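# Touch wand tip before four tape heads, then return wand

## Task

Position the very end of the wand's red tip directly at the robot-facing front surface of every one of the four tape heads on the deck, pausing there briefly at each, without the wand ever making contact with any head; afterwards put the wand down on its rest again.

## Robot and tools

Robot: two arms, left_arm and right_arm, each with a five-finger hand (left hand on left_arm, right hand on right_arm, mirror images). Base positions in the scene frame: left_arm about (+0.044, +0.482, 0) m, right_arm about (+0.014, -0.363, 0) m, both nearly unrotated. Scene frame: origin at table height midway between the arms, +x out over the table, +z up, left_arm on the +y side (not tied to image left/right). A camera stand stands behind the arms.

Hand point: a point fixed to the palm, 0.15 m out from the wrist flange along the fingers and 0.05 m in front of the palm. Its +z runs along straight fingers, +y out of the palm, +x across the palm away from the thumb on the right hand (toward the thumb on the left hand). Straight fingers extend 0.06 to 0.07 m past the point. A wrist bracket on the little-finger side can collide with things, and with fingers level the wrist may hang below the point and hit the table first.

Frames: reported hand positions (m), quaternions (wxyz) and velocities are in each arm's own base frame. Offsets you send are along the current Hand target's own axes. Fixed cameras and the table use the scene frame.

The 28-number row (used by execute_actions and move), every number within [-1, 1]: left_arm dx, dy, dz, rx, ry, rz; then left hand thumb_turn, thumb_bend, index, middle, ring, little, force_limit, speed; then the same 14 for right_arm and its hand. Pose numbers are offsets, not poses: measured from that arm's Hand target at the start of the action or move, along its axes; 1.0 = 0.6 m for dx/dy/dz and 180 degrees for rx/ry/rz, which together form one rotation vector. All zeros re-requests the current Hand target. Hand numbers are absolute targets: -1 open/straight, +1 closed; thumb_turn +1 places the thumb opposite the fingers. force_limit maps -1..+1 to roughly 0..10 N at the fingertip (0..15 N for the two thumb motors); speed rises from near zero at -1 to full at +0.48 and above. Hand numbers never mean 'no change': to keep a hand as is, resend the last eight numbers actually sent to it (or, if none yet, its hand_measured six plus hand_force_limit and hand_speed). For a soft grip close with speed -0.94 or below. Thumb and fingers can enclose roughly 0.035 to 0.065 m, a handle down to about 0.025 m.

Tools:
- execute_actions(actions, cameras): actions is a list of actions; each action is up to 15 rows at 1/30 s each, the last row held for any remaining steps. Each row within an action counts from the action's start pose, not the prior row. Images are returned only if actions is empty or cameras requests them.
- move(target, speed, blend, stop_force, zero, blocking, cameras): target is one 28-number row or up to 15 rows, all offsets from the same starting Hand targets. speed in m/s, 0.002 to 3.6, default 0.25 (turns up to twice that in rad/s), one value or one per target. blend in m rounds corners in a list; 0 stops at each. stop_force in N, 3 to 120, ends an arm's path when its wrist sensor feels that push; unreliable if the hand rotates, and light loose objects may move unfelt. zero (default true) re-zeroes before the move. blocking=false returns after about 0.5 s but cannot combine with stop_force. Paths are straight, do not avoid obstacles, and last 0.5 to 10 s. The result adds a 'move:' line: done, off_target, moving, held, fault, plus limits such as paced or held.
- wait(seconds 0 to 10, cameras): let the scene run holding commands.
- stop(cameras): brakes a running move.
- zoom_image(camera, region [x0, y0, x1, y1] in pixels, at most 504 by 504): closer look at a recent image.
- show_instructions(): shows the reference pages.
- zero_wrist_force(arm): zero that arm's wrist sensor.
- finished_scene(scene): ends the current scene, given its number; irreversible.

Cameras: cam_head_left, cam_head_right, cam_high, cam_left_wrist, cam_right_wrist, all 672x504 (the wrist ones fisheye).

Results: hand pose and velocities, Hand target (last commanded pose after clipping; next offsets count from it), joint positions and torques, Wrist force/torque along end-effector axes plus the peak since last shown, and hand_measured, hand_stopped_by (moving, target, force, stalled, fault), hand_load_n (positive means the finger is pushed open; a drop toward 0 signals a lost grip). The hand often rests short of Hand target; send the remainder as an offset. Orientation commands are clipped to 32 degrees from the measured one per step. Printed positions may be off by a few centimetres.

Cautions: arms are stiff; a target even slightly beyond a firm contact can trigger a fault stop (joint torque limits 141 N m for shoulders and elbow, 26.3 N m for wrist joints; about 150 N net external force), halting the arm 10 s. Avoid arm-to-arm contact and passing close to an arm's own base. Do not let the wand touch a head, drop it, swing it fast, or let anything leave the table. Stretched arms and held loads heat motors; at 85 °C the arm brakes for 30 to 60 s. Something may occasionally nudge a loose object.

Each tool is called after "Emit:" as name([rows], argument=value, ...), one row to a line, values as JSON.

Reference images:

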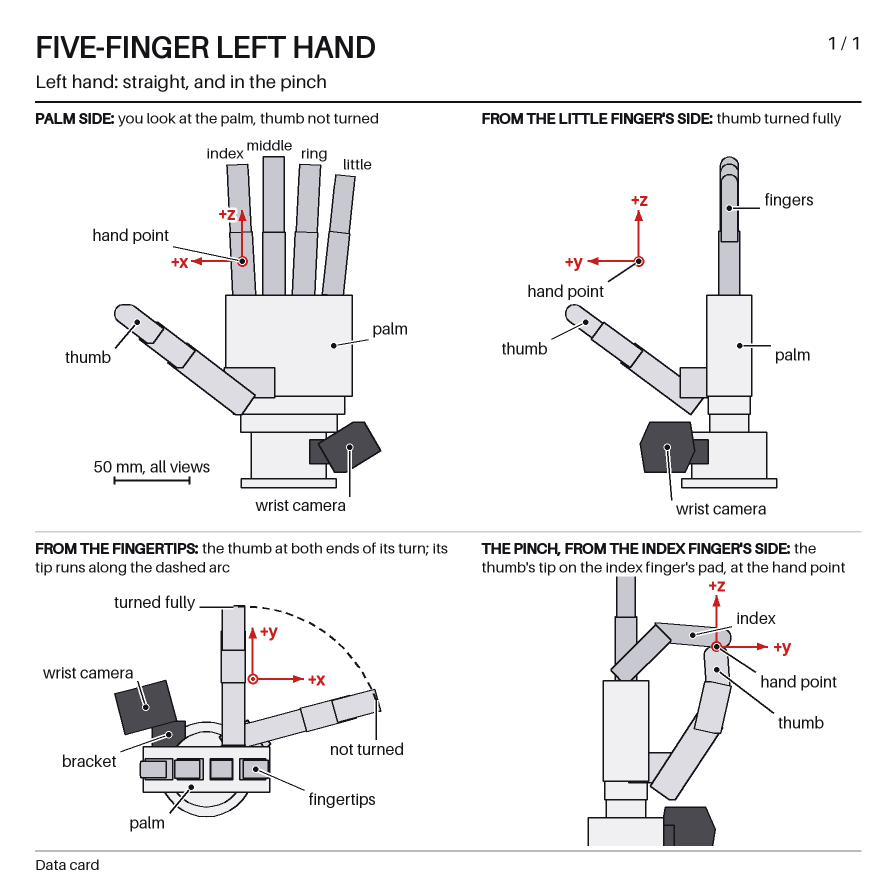

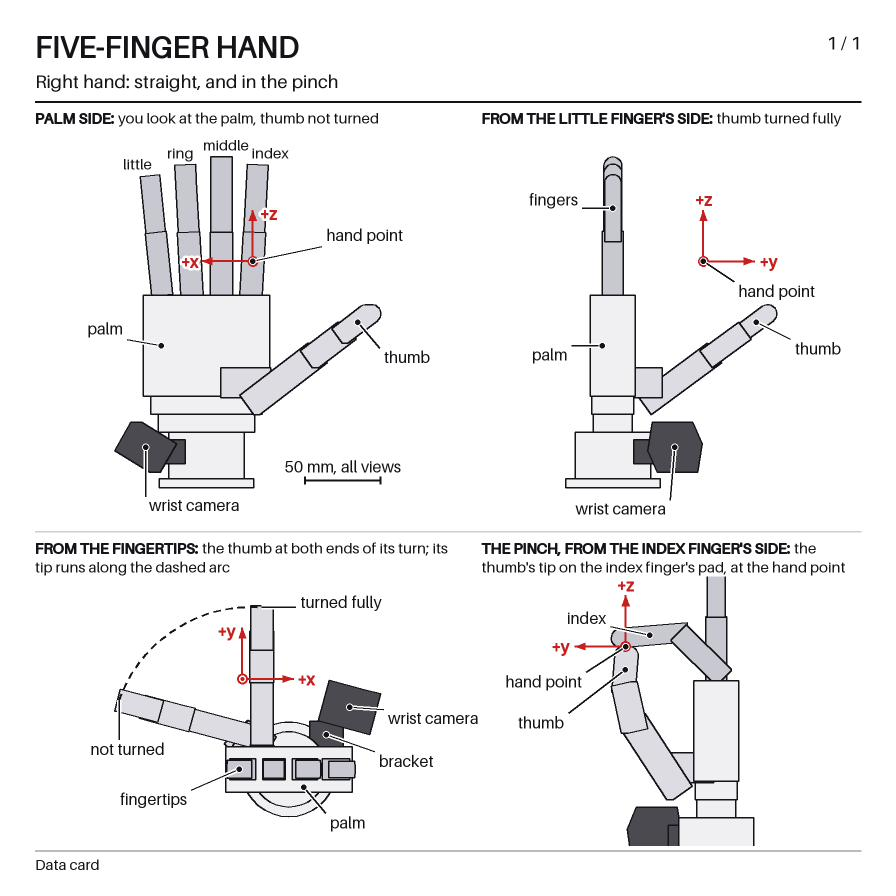

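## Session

Emit:
execute_actions(actions=[])

Scene clock: 0.00 s.
left_arm: end_effector_position=(-0.0015, -0.2528, +0.1063) hand_measured=(-1.000, -1.000, -1.000, -1.000, -1.000, -1.000) hand_load_n=(+0.0, +0.0, +0.0, +0.0, +0.0, +0.0) hand_stopped_by=(target, target, target, target, target, target) hand_force_limit=0.00 hand_speed=-0.80 end_effector_quat_wxyz=(-0.182, -0.019, +0.982, +0.038) | right_arm: end_effector_position=(+0.5586, +0.4095, +0.2080) hand_measured=(-1.000, -1.000, -1.000, -1.000, -1.000, -1.000) hand_load_n=(+0.0, +0.0, +0.0, +0.0, +0.0, +0.0) hand_stopped_by=(target, target, target, target, target, target) hand_force_limit=0.00 hand_speed=-0.80 end_effector_quat_wxyz=(+0.148, -0.112, +0.982, -0.017)
Joint positions: left_arm=[2.309 -1.894 -2.014 2.033 -1.349 3.875] | right_arm=[0.402 -0.881 0.934 1.241 1.687 -1.413]
Joint velocities: within noise
Joint torques (N m): no reading
Wrist force (N): no reading
Wrist torque (N m): no reading
Wrist force, peak (N): no reading
Hand target: left_arm -0.0015, -0.2528, +0.1063; -0.182, -0.019, +0.982, +0.038 | right_arm +0.5586, +0.4095, +0.2080; +0.148, -0.112, +0.982, -0.017

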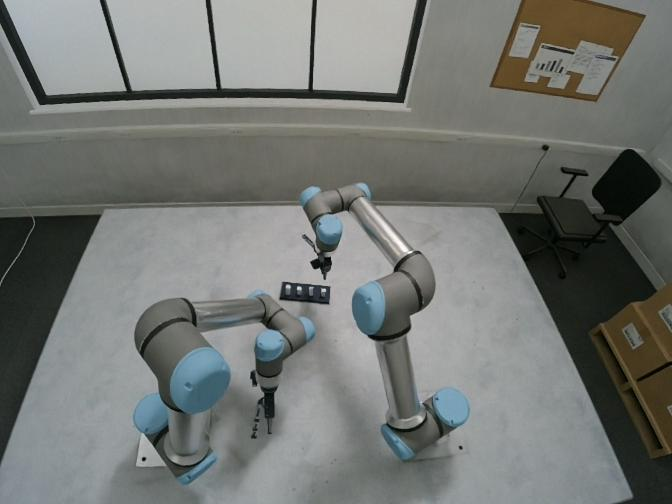

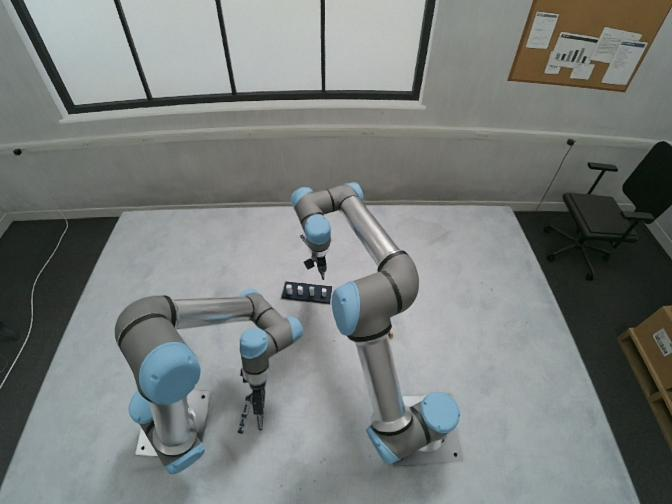

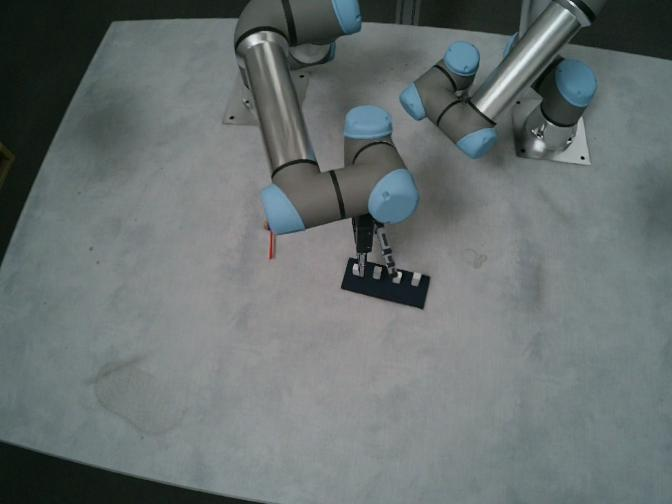

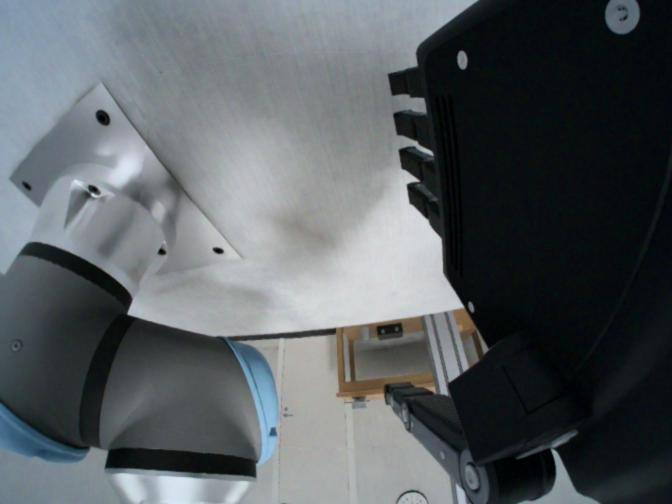

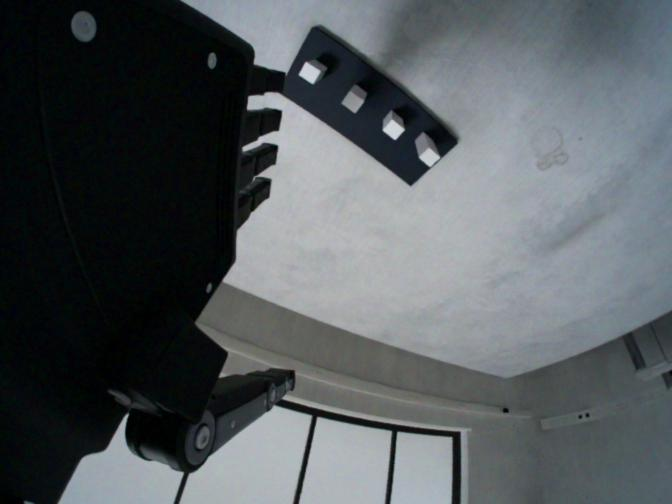

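Emit:
move([
  [-0.22,-0.03,-0.28,0.04,-0.026,-0.175,-1,-1,-1,-1,-1,-1,0,0.2, 0.2114,-0.2569,-0.0158,0.1693,0.0508,-0.0272,1,-0.6,-0.3,-0.3,-1,-1,-0.5,0.2],
  [-0.6775,-0.0922,-0.4888,0.110,-0.072,-0.4815,-1,-1,-1,-1,-1,-1,0,0.2, 0.3523,-0.4282,-0.0263,0.2822,0.0847,-0.0453,1,-0.6,-0.3,-0.3,-1,-1,-0.5,0.2],
], speed=0.4, blend=[0.05,0], cameras=["cam_left_wrist","cam_right_wrist","cam_high"])

Scene clock: 14.40 s.
left_arm: end_effector_position=(+0.4843, -0.3067, +0.2300) hand_measured=(-1.000, -1.000, -1.000, -1.000, -1.000, -1.000) hand_load_n=(+0.0, +0.0, +0.0, +0.0, +0.0, +0.0) hand_stopped_by=(target, target, target, target, target, target) hand_force_limit=0.00 hand_speed=0.20 end_effector_quat_wxyz=(+0.000, +0.707, -0.707, +0.000) | right_arm: end_effector_position=(+0.4126, +0.1115, +0.1797) hand_measured=(+1.000, -0.600, -0.300, -0.300, -1.000, -1.000) hand_load_n=(+0.0, +0.0, +0.0, +0.0, +0.0, +0.0) hand_stopped_by=(target, target, target, target, target, target) hand_force_limit=-0.50 hand_speed=0.20 end_effector_quat_wxyz=(+0.053, -0.102, +0.881, -0.460)
Joint positions: left_arm=[2.893 -2.367 -0.723 1.519 -1.571 2.892] | right_arm=[0.358 -1.147 1.669 1.23 2.522 -1.35]
Joint torques (N m): left_arm=[-6.03 38.73 25.71 -5.23 -2.41 -2.02] | right_arm=[-9.45 -49.65 -5.89 0.19 2.86 1.73]
Wrist force (N): left_arm=[0.5 0.2 -0.3] | right_arm=[0.6 -0.8 0.6]
Wrist torque (N m): left_arm=[0.04 -0.02 0.17] | right_arm=[-0.22 -0.26 -0.27]
Wrist force, peak (N): left_arm=[0.9 -0.1 0.8] | right_arm=[0.9 -1.0 0.8]
Hand target: left_arm +0.4844, -0.3067, +0.2300; +0.000, +0.707, -0.707, +0.000 | right_arm +0.4126, +0.1115, +0.1797; +0.053, -0.102, +0.881, -0.460
Off the commanded pose: left_arm 0.000 m, 0 deg | right_arm 0.000 m, 0 deg.
move: done
Images, in order (width x height): cam_high 672x504, cam_left_wrist 672x504, cam_right_wrist 672x504.

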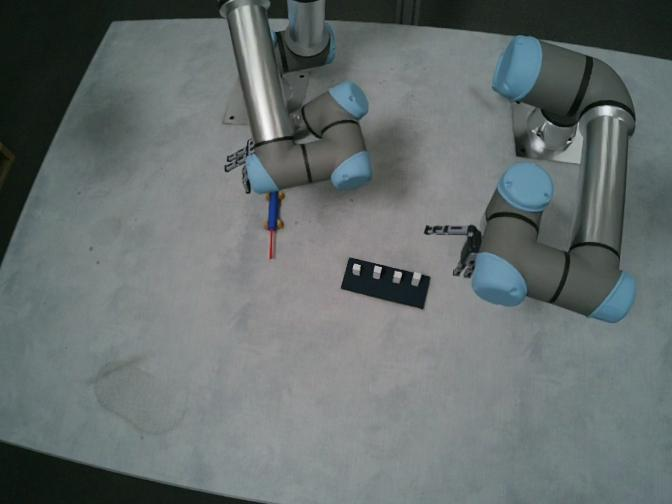

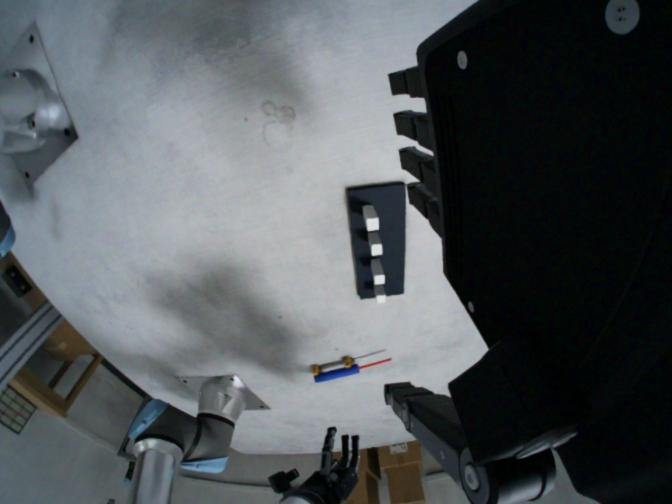

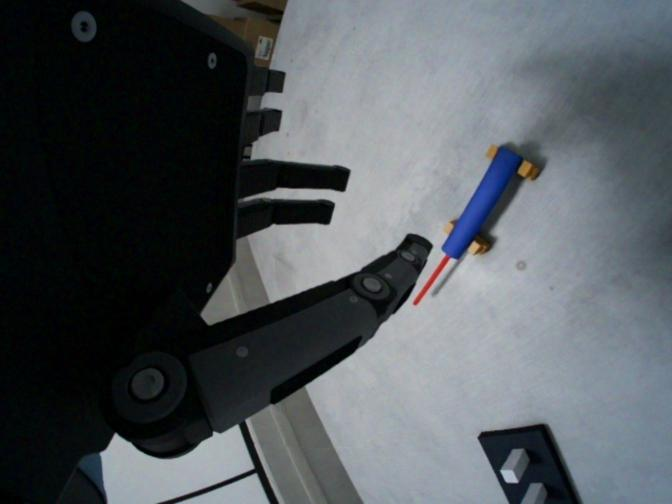

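Emit:
zoom_image(camera="cam_right_wrist", region=[400, 130, 560, 320])

Emit:
zoom_image(camera="cam_left_wrist", region=[290, 330, 420, 430])

Emit:
zoom_image(camera="cam_high", region=[240, 180, 310, 270])

Scaled by 2.653 from the camera's 672x504 image, which has a finer 960x720 frame.

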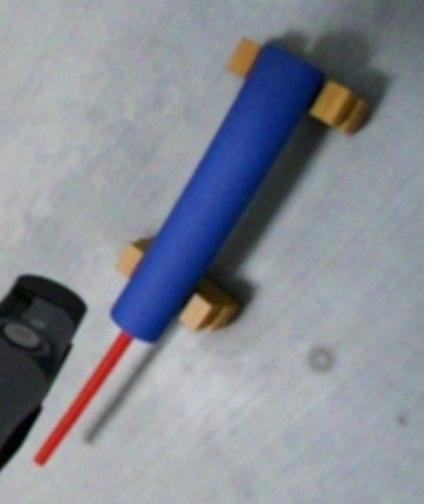

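Scaled by 3.877 from the camera's 672x504 image, which has a finer 960x720 frame.

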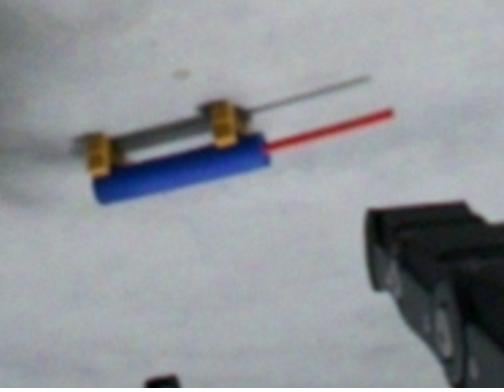

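Scaled by 5.600 from the camera's 672x504 image, which has a finer 960x720 frame.

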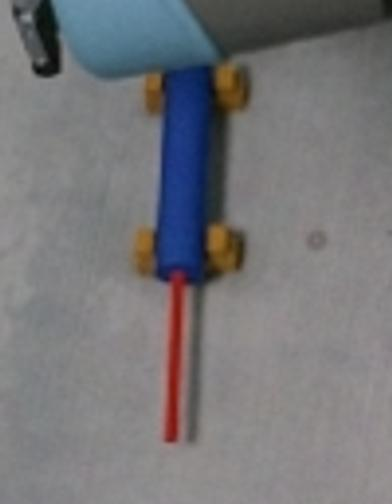

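Emit:
move(target=[0,0,0,0,0,0,-1,-1,-1,-1,-1,-1,0,0.2, 0.0180,0.1377,0.0958,0,0.0168,0.0118,1,-0.6,-0.3,-0.3,-1,-1,-0.5,0.2], speed=0.15, cameras=["cam_left_wrist","cam_right_wrist"])

Emit:
zoom_image(camera="cam_right_wrist", region=[260, 80, 470, 320])

Emit:
zoom_image(camera="cam_left_wrist", region=[290, 330, 420, 430])

Scene clock: 34.77 s.
left_arm: end_effector_position=(+0.4844, -0.3067, +0.2300) hand_measured=(-1.000, -1.000, -1.000, -1.000, -1.000, -1.000) hand_load_n=(+0.0, -0.5, +0.0, +0.0, +0.0, +0.0) hand_stopped_by=(target, target, target, target, target, target) hand_force_limit=0.00 hand_speed=0.20 end_effector_quat_wxyz=(+0.000, +0.707, -0.707, +0.000) | right_arm: end_effector_position=(+0.4020, +0.1091, +0.0792) hand_measured=(+1.000, -0.600, -0.300, -0.300, -1.000, -1.000) hand_load_n=(+0.0, +0.0, +0.0, +0.0, +0.0, +0.0) hand_stopped_by=(target, target, target, target, target, target) hand_force_limit=-0.50 hand_speed=0.20 end_effector_quat_wxyz=(+0.038, -0.074, +0.883, -0.461)
Joint positions: left_arm=[2.893 -2.367 -0.722 1.519 -1.571 2.892] | right_arm=[0.362 -0.992 1.763 1.072 2.506 -1.236]
Joint torques (N m): left_arm=[-5.25 39.44 25.12 -4.74 -2.4 -2.02] | right_arm=[10.3 -23.98 -3.38 0.43 -0.4 1.6]
Wrist force (N): left_arm=[0.4 0.4 0.0] | right_arm=[1.2 -0.9 0.9]
Wrist torque (N m): left_arm=[0.06 0.02 0.14] | right_arm=[-0.20 -0.32 -0.22]
Wrist force, peak (N): left_arm=[0.7 0.5 -0.2] | right_arm=[1.2 -1.0 1.1]
Hand target: left_arm +0.4844, -0.3067, +0.2300; +0.000, +0.707, -0.707, +0.000 | right_arm +0.4020, +0.1091, +0.0790; +0.038, -0.073, +0.883, -0.461
Off the commanded pose: left_arm 0.000 m, 0 deg | right_arm 0.000 m, 0 deg.
move: done
Images, in order (width x height): cam_left_wrist 672x504, cam_right_wrist 672x504.

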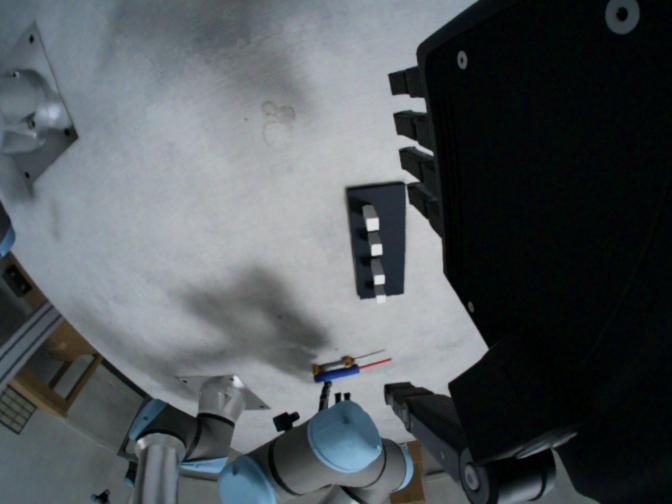

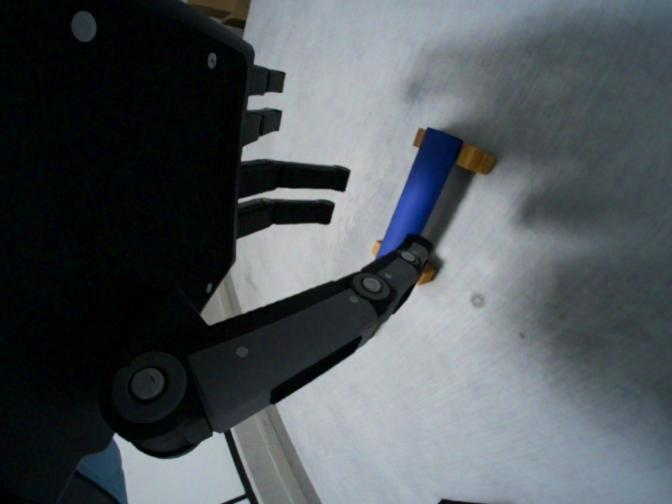

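Scaled by 2.100 from the camera's 672x504 image, which has a finer 960x720 frame.

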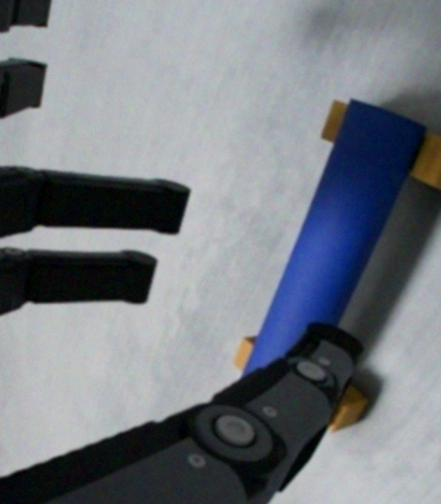

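Scaled by 3.877 from the camera's 672x504 image, which has a finer 960x720 frame.

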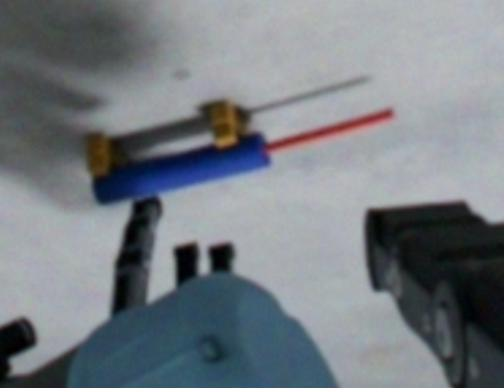

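Emit:
move([
  [0,0,0,0,0,0,-1,-1,-1,-1,-1,-1,0,0.2, 0,0.0410,0.0287,0,0,0,1,-0.6,-0.3,-0.3,-1,-1,-0.5,0.2],
  [0,0,0,0,0,0,-1,-1,-1,-1,-1,-1,0,0.2, 0,0.0681,0.0477,0,0,0,1,-0.6,-0.3,-0.3,-1,-1,-0.5,0.2],
], speed=[0.1,0.04], blend=[0.01,0], stop_force=8, cameras=["cam_left_wrist","cam_right_wrist"])

Emit:
zoom_image(camera="cam_right_wrist", region=[260, 80, 470, 320])

Emit:
zoom_image(camera="cam_left_wrist", region=[290, 330, 420, 430])

Scene clock: 42.40 s.
left_arm: end_effector_position=(+0.4844, -0.3067, +0.2300) hand_measured=(-1.000, -1.000, -1.000, -1.000, -1.000, -1.000) hand_load_n=(+0.0, +0.0, +0.0, +0.0, +0.0, +0.0) hand_stopped_by=(target, target, target, target, target, target) hand_force_limit=0.00 hand_speed=0.20 end_effector_quat_wxyz=(+0.000, +0.707, -0.707, +0.000) | right_arm: end_effector_position=(+0.4020, +0.1090, +0.0291) hand_measured=(+1.000, -0.600, -0.300, -0.300, -1.000, -1.000) hand_load_n=(+0.0, +0.0, +0.0, +0.0, +0.0, +0.0) hand_stopped_by=(target, target, target, target, target, target) hand_force_limit=-0.50 hand_speed=0.20 end_effector_quat_wxyz=(+0.038, -0.073, +0.883, -0.461)
Joint positions: left_arm=[2.893 -2.367 -0.722 1.519 -1.571 2.892] | right_arm=[0.362 -0.904 1.781 0.966 2.506 -1.237]
Joint torques (N m): left_arm=[-4.94 39.94 24.85 -4.83 -2.4 -2.01] | right_arm=[-9.63 -25.09 -0.63 0.42 2.82 -1.26]
Wrist force (N): left_arm=[0.5 0.2 -0.2] | right_arm=[1.0 -0.8 0.7]
Wrist torque (N m): left_arm=[0.04 -0.02 0.16] | right_arm=[-0.24 -0.32 -0.08]
Wrist force, peak (N): left_arm=[0.7 0.6 0.1] | right_arm=[1.2 -1.5 0.6]
Hand target: left_arm +0.4844, -0.3067, +0.2300; +0.000, +0.707, -0.707, +0.000 | right_arm +0.4020, +0.1090, +0.0291; +0.038, -0.073, +0.883, -0.461
Off the commanded pose: left_arm 0.000 m, 0 deg | right_arm 0.000 m, 0 deg.
move: done; blend cut to 0.0099 m at target 1
Images, in order (width x height): cam_left_wrist 672x504, cam_right_wrist 672x504.

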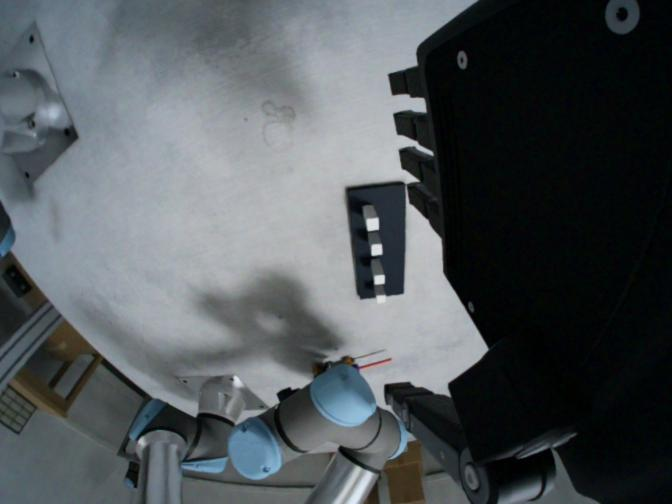

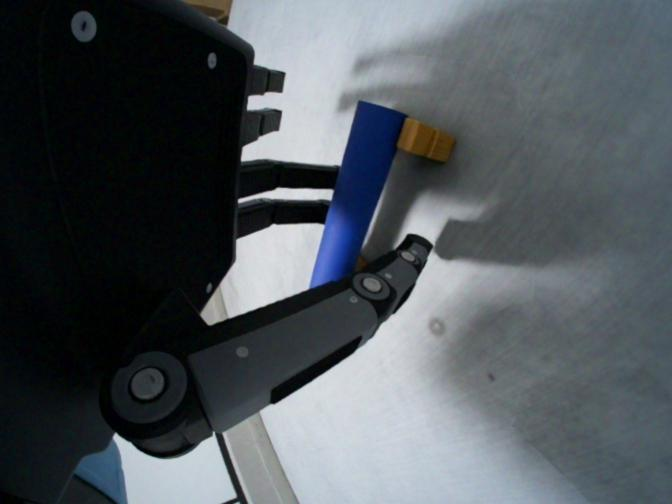

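Scaled by 2.100 from the camera's 672x504 image, which has a finer 960x720 frame.

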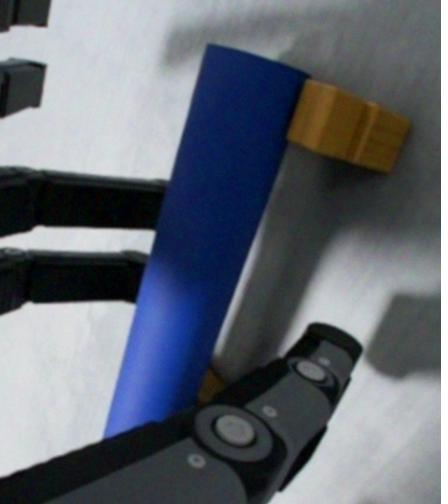

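Scaled by 3.877 from the camera's 672x504 image, which has a finer 960x720 frame.

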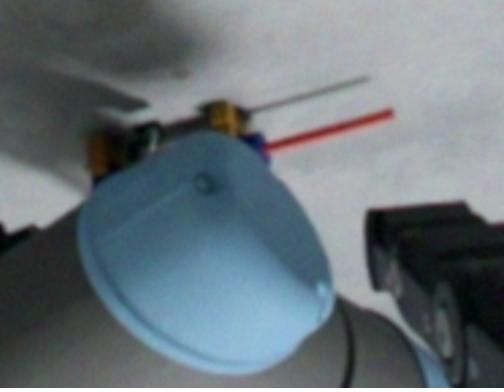

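Emit:
move(target=[0,0,0,0,0,0,-1,-1,-1,-1,-1,-1,0,0.2, 0,0,0,0,0,0,1,0.3,0.4,0.4,-1,-1,-0.5,-0.88], cameras=["cam_right_wrist"])

Scene clock: 45.87 s.
left_arm: end_effector_position=(+0.4844, -0.3067, +0.2300) hand_measured=(-1.000, -1.000, -1.000, -1.000, -1.000, -1.000) hand_load_n=(+0.0, +0.0, +0.0, +0.0, +0.0, +0.0) hand_stopped_by=(target, target, target, target, target, target) hand_force_limit=0.00 hand_speed=0.20 end_effector_quat_wxyz=(+0.000, +0.707, -0.707, +0.000) | right_arm: end_effector_position=(+0.4020, +0.1090, +0.0291) hand_measured=(+1.000, -0.212, -0.034, -0.024, -1.000, -1.000) hand_load_n=(+0.5, +4.0, +5.0, +6.5, +0.0, +0.0) hand_stopped_by=(target, force, force, force, target, target) hand_force_limit=-0.50 hand_speed=-0.88 end_effector_quat_wxyz=(+0.038, -0.073, +0.883, -0.461)
Joint positions: left_arm=[2.893 -2.367 -0.722 1.519 -1.571 2.892] | right_arm=[0.362 -0.904 1.781 0.966 2.506 -1.237]
Joint torques (N m): left_arm=[-4.8 39.45 25.65 -4.74 -2.39 -1.86] | right_arm=[12.22 -32.35 -9.76 0.73 -0.32 -1.3]
Wrist force (N): left_arm=[0.5 0.2 -0.2] | right_arm=[1.1 -2.0 4.8]
Wrist torque (N m): left_arm=[0.04 0.00 0.16] | right_arm=[-0.23 -0.34 -0.07]
Wrist force, peak (N): left_arm=[0.8 0.4 0.0] | right_arm=[1.3 -4.5 8.6]
Hand target: left_arm +0.4844, -0.3067, +0.2300; +0.000, +0.707, -0.707, +0.000 | right_arm +0.4020, +0.1090, +0.0291; +0.038, -0.073, +0.883, -0.461
Off the commanded pose: left_arm 0.000 m, 0 deg | right_arm 0.000 m, 0 deg.
move: done
Images, in order (width x height): cam_right_wrist 672x504.

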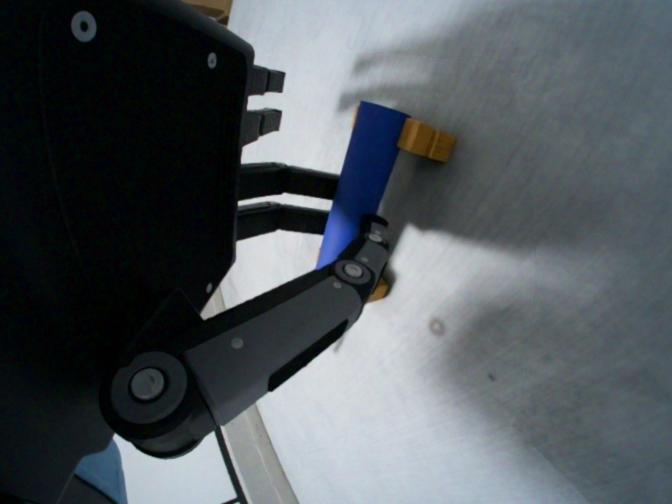

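Emit:
move([
  [0,0,0,0,0,0,-1,-1,-1,-1,-1,-1,0,0.2, 0,-0.0273,-0.0191,0,0,0,1,0.3,0.4,0.4,-1,-1,-0.5,-0.88],
  [0,0,0,0,0,0,-1,-1,-1,-1,-1,-1,0,0.2, 0,-0.1229,-0.0860,0,0,0,1,0.3,0.4,0.4,-0.12,-0.12,-0.5,-0.3],
], speed=[0.05,0.12], cameras=["cam_left_wrist","cam_right_wrist","cam_high"])

Emit:
zoom_image(camera="cam_left_wrist", region=[330, 170, 430, 310])

Emit:
zoom_image(camera="cam_high", region=[330, 245, 440, 315])

Emit:
zoom_image(camera="cam_left_wrist", region=[290, 330, 420, 430])

Scene clock: 50.67 s.
left_arm: end_effector_position=(+0.4844, -0.3067, +0.2300) hand_measured=(-1.000, -1.000, -1.000, -1.000, -1.000, -1.000) hand_load_n=(+0.0, +0.0, +0.0, +0.0, +0.0, +0.0) hand_stopped_by=(target, target, target, target, target, target) hand_force_limit=0.00 hand_speed=0.20 end_effector_quat_wxyz=(+0.000, +0.707, -0.707, +0.000) | right_arm: end_effector_position=(+0.4020, +0.1092, +0.1191) hand_measured=(+1.000, -0.212, -0.034, -0.024, -0.120, -0.120) hand_load_n=(-0.5, +5.5, +2.5, +5.5, +0.0, +0.0) hand_stopped_by=(target, force, force, force, target, target) hand_force_limit=-0.50 hand_speed=-0.30 end_effector_quat_wxyz=(+0.038, -0.073, +0.883, -0.461)
Joint positions: left_arm=[2.893 -2.367 -0.722 1.519 -1.571 2.892] | right_arm=[0.362 -1.055 1.738 1.161 2.506 -1.236]
Joint torques (N m): left_arm=[-4.74 40 25.07 -4.87 -2.31 -1.73] | right_arm=[10.85 -51.62 -20.35 5.13 0.92 1.69]
Wrist force (N): left_arm=[0.6 0.5 0.2] | right_arm=[0.8 0.0 1.5]
Wrist torque (N m): left_arm=[0.05 -0.01 0.16] | right_arm=[-0.21 -0.29 -0.26]
Wrist force, peak (N): left_arm=[0.9 0.4 -0.4] | right_arm=[1.2 -1.6 5.3]
Hand target: left_arm +0.4844, -0.3067, +0.2300; +0.000, +0.707, -0.707, +0.000 | right_arm +0.4020, +0.1092, +0.1191; +0.038, -0.073, +0.883, -0.461
Off the commanded pose: left_arm 0.000 m, 0 deg | right_arm 0.000 m, 0 deg.
move: done
Images, in order (width x height): cam_high 672x504, cam_left_wrist 672x504, cam_right_wrist 672x504.

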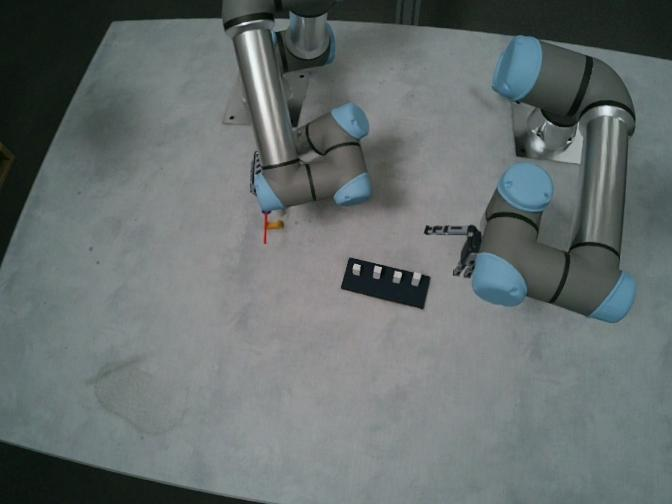

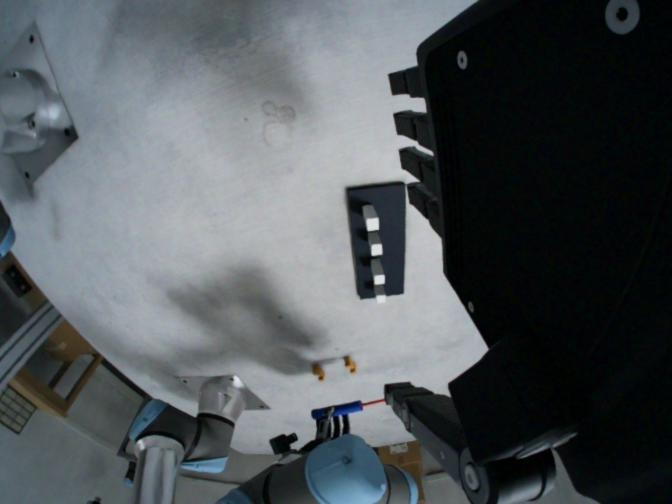

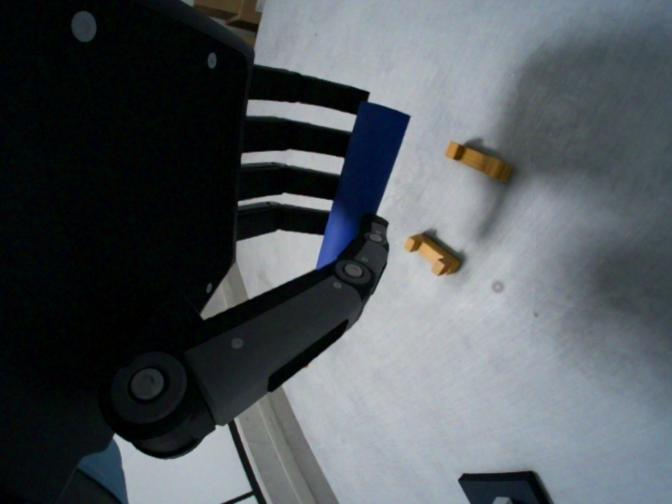

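Scaled by 3.600 from the camera's 672x504 image, which has a finer 960x720 frame.

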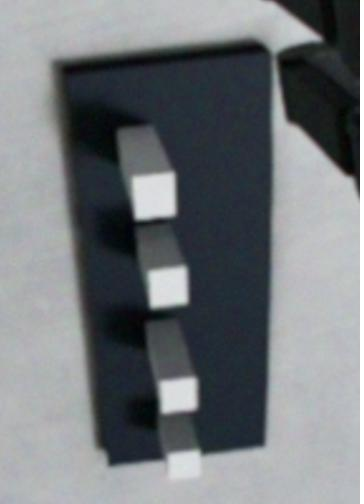

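Scaled by 4.582 from the camera's 672x504 image, which has a finer 960x720 frame.

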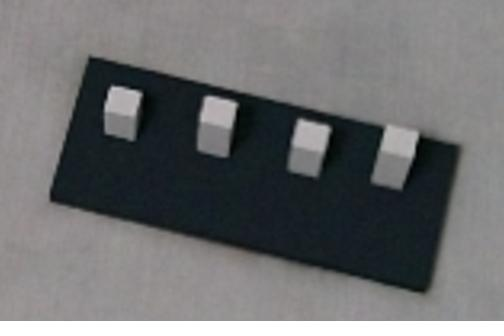

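Scaled by 3.877 from the camera's 672x504 image, which has a finer 960x720 frame.

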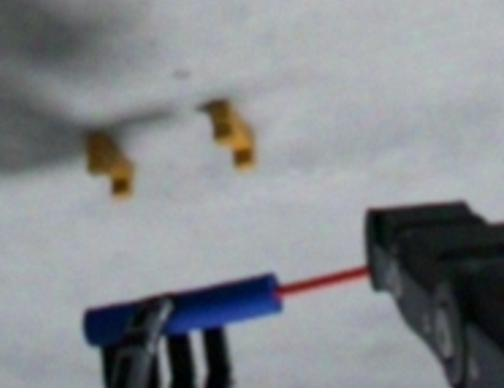

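Emit:
zoom_image(camera="cam_high", region=[345, 255, 395, 295])

Emit:
zoom_image(camera="cam_high", region=[385, 260, 435, 300])

Emit:
move([
  [0.12,-0.0087,0.036,0,0,0,-1,-1,-1,-1,-1,-1,0,0.2, -0.0283,0.2207,-0.3467,-0.3643,0.0784,0.0672,1,0.3,0.4,0.4,-0.12,-0.12,-0.5,-0.3],
  [0.2355,-0.0173,0.0717,0,0,0,-1,-1,-1,-1,-1,-1,0,0.2, -0.0283,0.3210,-0.2763,-0.3643,0.0784,0.0672,1,0.3,0.4,0.4,-0.12,-0.12,-0.5,-0.3],
], speed=[0.2,0.1], blend=[0.02,0], cameras=["cam_left_wrist","cam_right_wrist","cam_high"])

Scaled by 10.080 from the camera's 672x504 image, which has a finer 960x720 frame.

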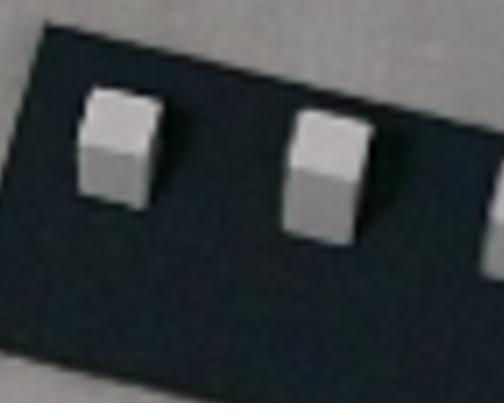

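Scaled by 10.080 from the camera's 672x504 image, which has a finer 960x720 frame.

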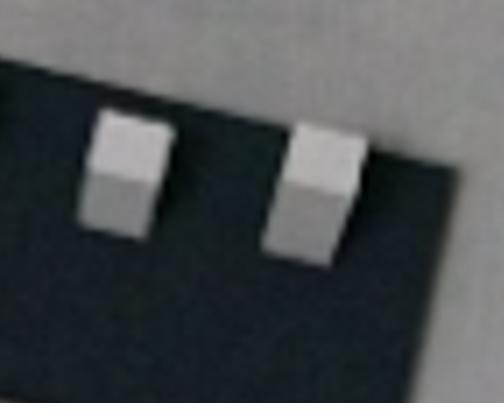

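Scene clock: 78.53 s.
left_arm: end_effector_position=(+0.4937, -0.4471, +0.1865) hand_measured=(-1.000, -1.000, -1.000, -1.000, -1.000, -1.000) hand_load_n=(+0.0, +0.0, +0.0, +0.0, +0.0, +0.0) hand_stopped_by=(target, target, target, target, target, target) hand_force_limit=0.00 hand_speed=0.20 end_effector_quat_wxyz=(+0.000, +0.711, -0.702, +0.021) | right_arm: end_effector_position=(+0.3781, +0.3547, +0.0559) hand_measured=(+1.000, -0.212, -0.034, -0.024, -0.120, -0.120) hand_load_n=(-0.5, +5.0, +3.0, +6.0, +0.0, +0.0) hand_stopped_by=(target, force, force, force, target, target) hand_force_limit=-0.50 hand_speed=-0.30 end_effector_quat_wxyz=(-0.064, +0.060, +0.992, +0.089)
Joint positions: left_arm=[2.696 -2.776 -0.035 1.281 -1.558 2.683] | right_arm=[0.298 -1.036 1.695 0.971 1.358 -1.159]
Joint torques (N m): left_arm=[-5.24 48.71 22.23 -4.77 2.3 -2.16] | right_arm=[10.92 -24.27 -4.89 0.04 -2.22 1.68]
Wrist force (N): left_arm=[0.7 0.4 0.4] | right_arm=[0.7 -0.5 0.6]
Wrist torque (N m): left_arm=[0.03 -0.02 0.16] | right_arm=[-0.08 -0.10 0.07]
Wrist force, peak (N): left_arm=[1.1 0.4 0.8] | right_arm=[0.9 -0.1 1.9]
Hand target: left_arm +0.4949, -0.4480, +0.1870; +0.000, +0.707, -0.707, +0.000 | right_arm +0.3781, +0.3547, +0.0558; -0.064, +0.060, +0.992, +0.089
Off the commanded pose: left_arm 0.002 m, 3 deg | right_arm 0.000 m, 0 deg.
elbow stopped short (left arm): the move would have taken joint 3 (elbow) straighter than the controller allows.
move: off_target (left_arm)
Images, in order (width x height): cam_high 672x504, cam_left_wrist 672x504, cam_right_wrist 672x504.

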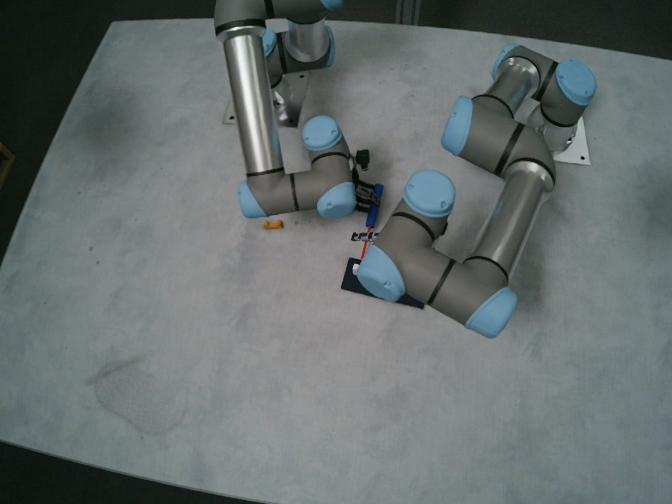

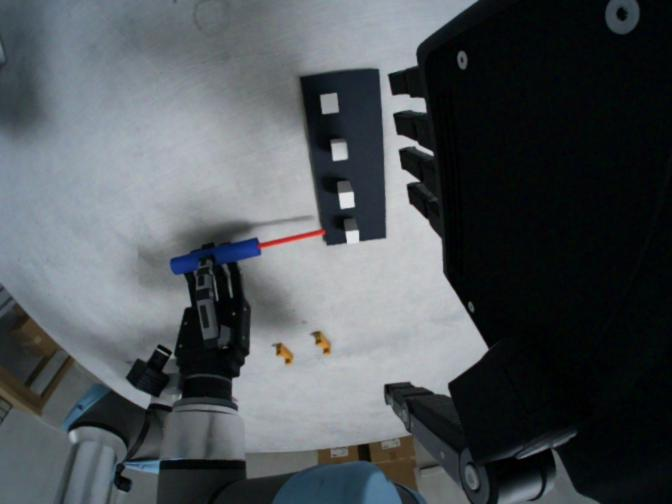

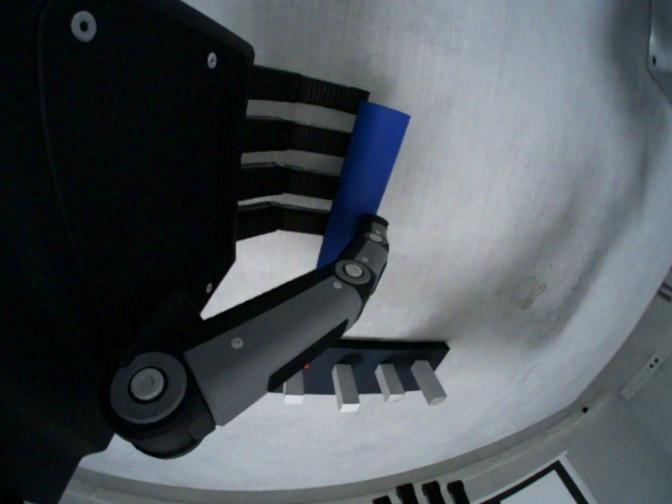

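Emit:
zoom_image(camera="cam_left_wrist", region=[300, 180, 380, 260])

Emit:
zoom_image(camera="cam_left_wrist", region=[280, 50, 420, 260])

Emit:
zoom_image(camera="cam_high", region=[345, 240, 385, 280])

Scaled by 6.300 from the camera's 672x504 image, which has a finer 960x720 frame.

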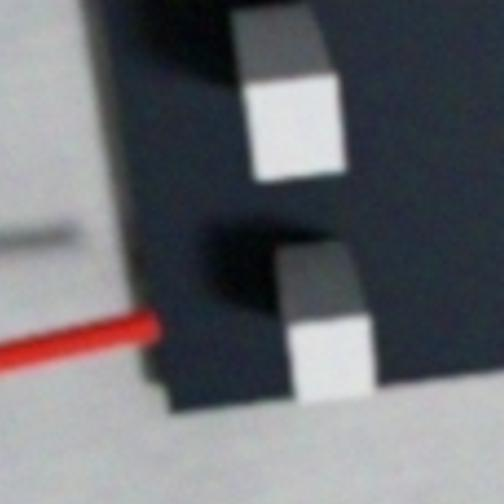

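Scaled by 2.400 from the camera's 672x504 image, which has a finer 960x720 frame.

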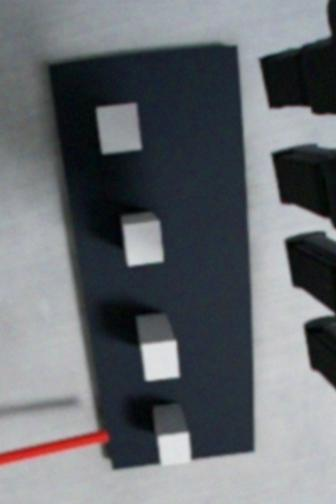

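Scaled by 12.600 from the camera's 672x504 image, which has a finer 960x720 frame.

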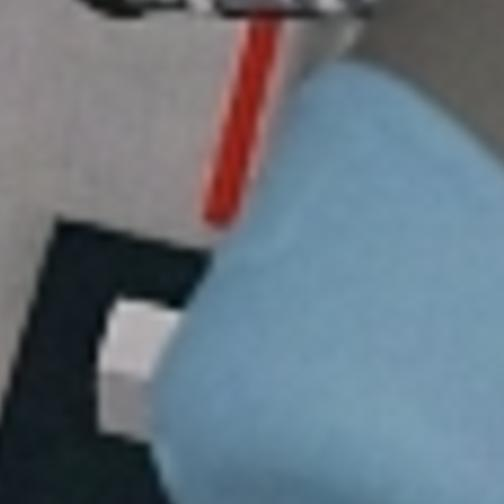

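Emit:
move(target=[-0.02,0,0,0,0,0,-1,-1,-1,-1,-1,-1,0,0.2, -0.0306,0.0032,-0.0050,-0.0027,-0.0033,0.0190,1,0.3,0.4,0.4,-0.12,-0.12,-0.5,-0.3], speed=0.03, cameras=["cam_left_wrist","cam_high"])

Emit:
zoom_image(camera="cam_left_wrist", region=[300, 180, 380, 260])

Emit:
zoom_image(camera="cam_high", region=[345, 240, 385, 280])

Scene clock: 99.10 s.
left_arm: end_effector_position=(+0.4940, -0.4355, +0.1866) hand_measured=(-1.000, -1.000, -1.000, -1.000, -1.000, -1.000) hand_load_n=(+0.0, +0.0, +0.0, +0.0, +0.0, +0.0) hand_stopped_by=(target, target, target, target, target, target) hand_force_limit=0.00 hand_speed=0.20 end_effector_quat_wxyz=(+0.000, +0.709, -0.705, +0.007) | right_arm: end_effector_position=(+0.3966, +0.3541, +0.0565) hand_measured=(+1.000, -0.212, -0.034, -0.024, -0.120, -0.120) hand_load_n=(-0.5, +5.0, +3.5, +5.5, +0.0, +0.0) hand_stopped_by=(target, force, force, force, target, target) hand_force_limit=-0.50 hand_speed=-0.30 end_effector_quat_wxyz=(-0.062, +0.090, +0.990, +0.091)
Joint positions: left_arm=[2.708 -2.78 -0.035 1.258 -1.567 2.704] | right_arm=[0.29 -1.018 1.658 0.978 1.355 -1.105]
Joint torques (N m): left_arm=[7.58 48.29 23.51 -4.79 -2.46 1.62] | right_arm=[-9.59 -25.22 -20.54 5.2 -1.91 1.71]
Wrist force (N): left_arm=[0.7 0.2 0.2] | right_arm=[1.0 -0.6 1.1]
Wrist torque (N m): left_arm=[0.03 -0.02 -0.02] | right_arm=[-0.07 -0.16 0.07]
Wrist force, peak (N): left_arm=[1.0 0.5 0.2] | right_arm=[1.1 -0.8 0.9]
Hand target: left_arm +0.4948, -0.4360, +0.1870; +0.000, +0.707, -0.707, +0.000 | right_arm +0.3968, +0.3541, +0.0565; -0.062, +0.090, +0.990, +0.091
Off the commanded pose: left_arm 0.001 m, 1 deg | right_arm 0.000 m, 0 deg.
elbow stopped short (left arm): the move would have taken joint 3 (elbow) straighter than the controller allows.
move: done
Images, in order (width x height): cam_high 672x504, cam_left_wrist 672x504.

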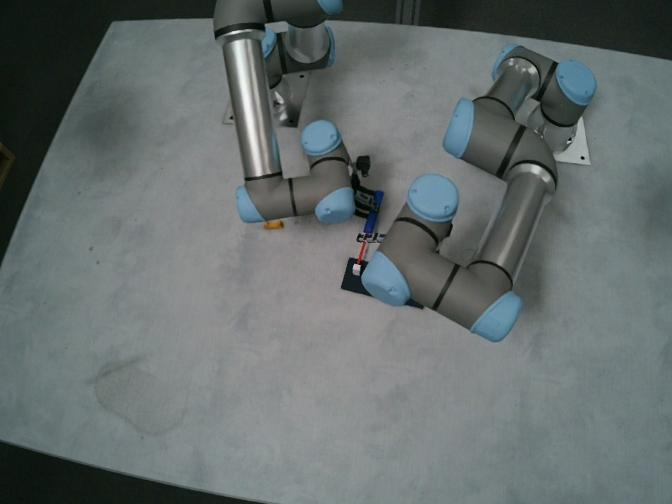

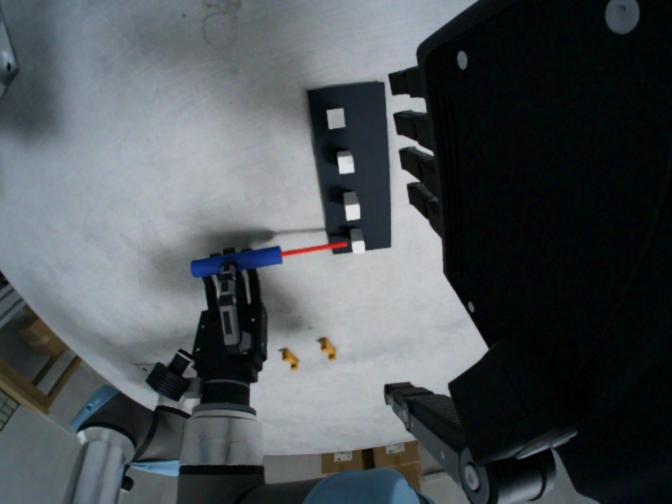

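Scaled by 6.300 from the camera's 672x504 image, which has a finer 960x720 frame.

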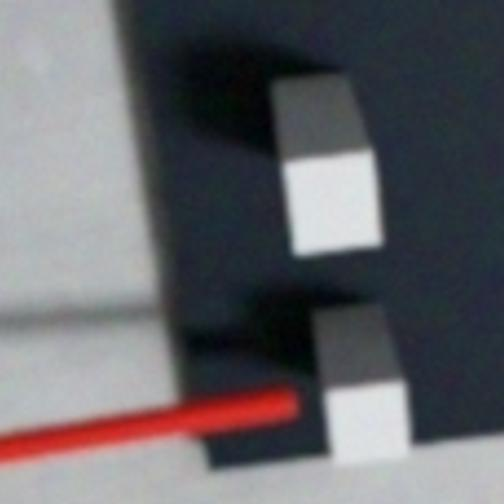

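Scaled by 12.600 from the camera's 672x504 image, which has a finer 960x720 frame.

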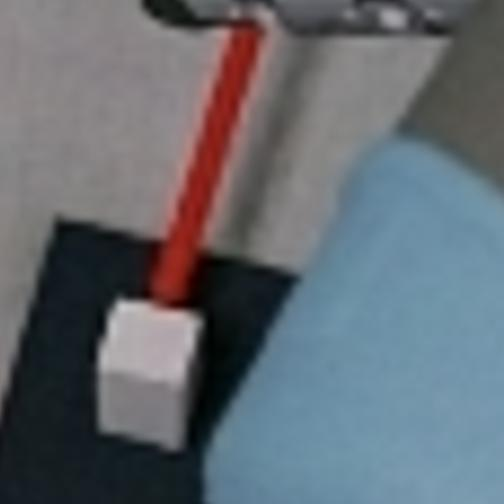

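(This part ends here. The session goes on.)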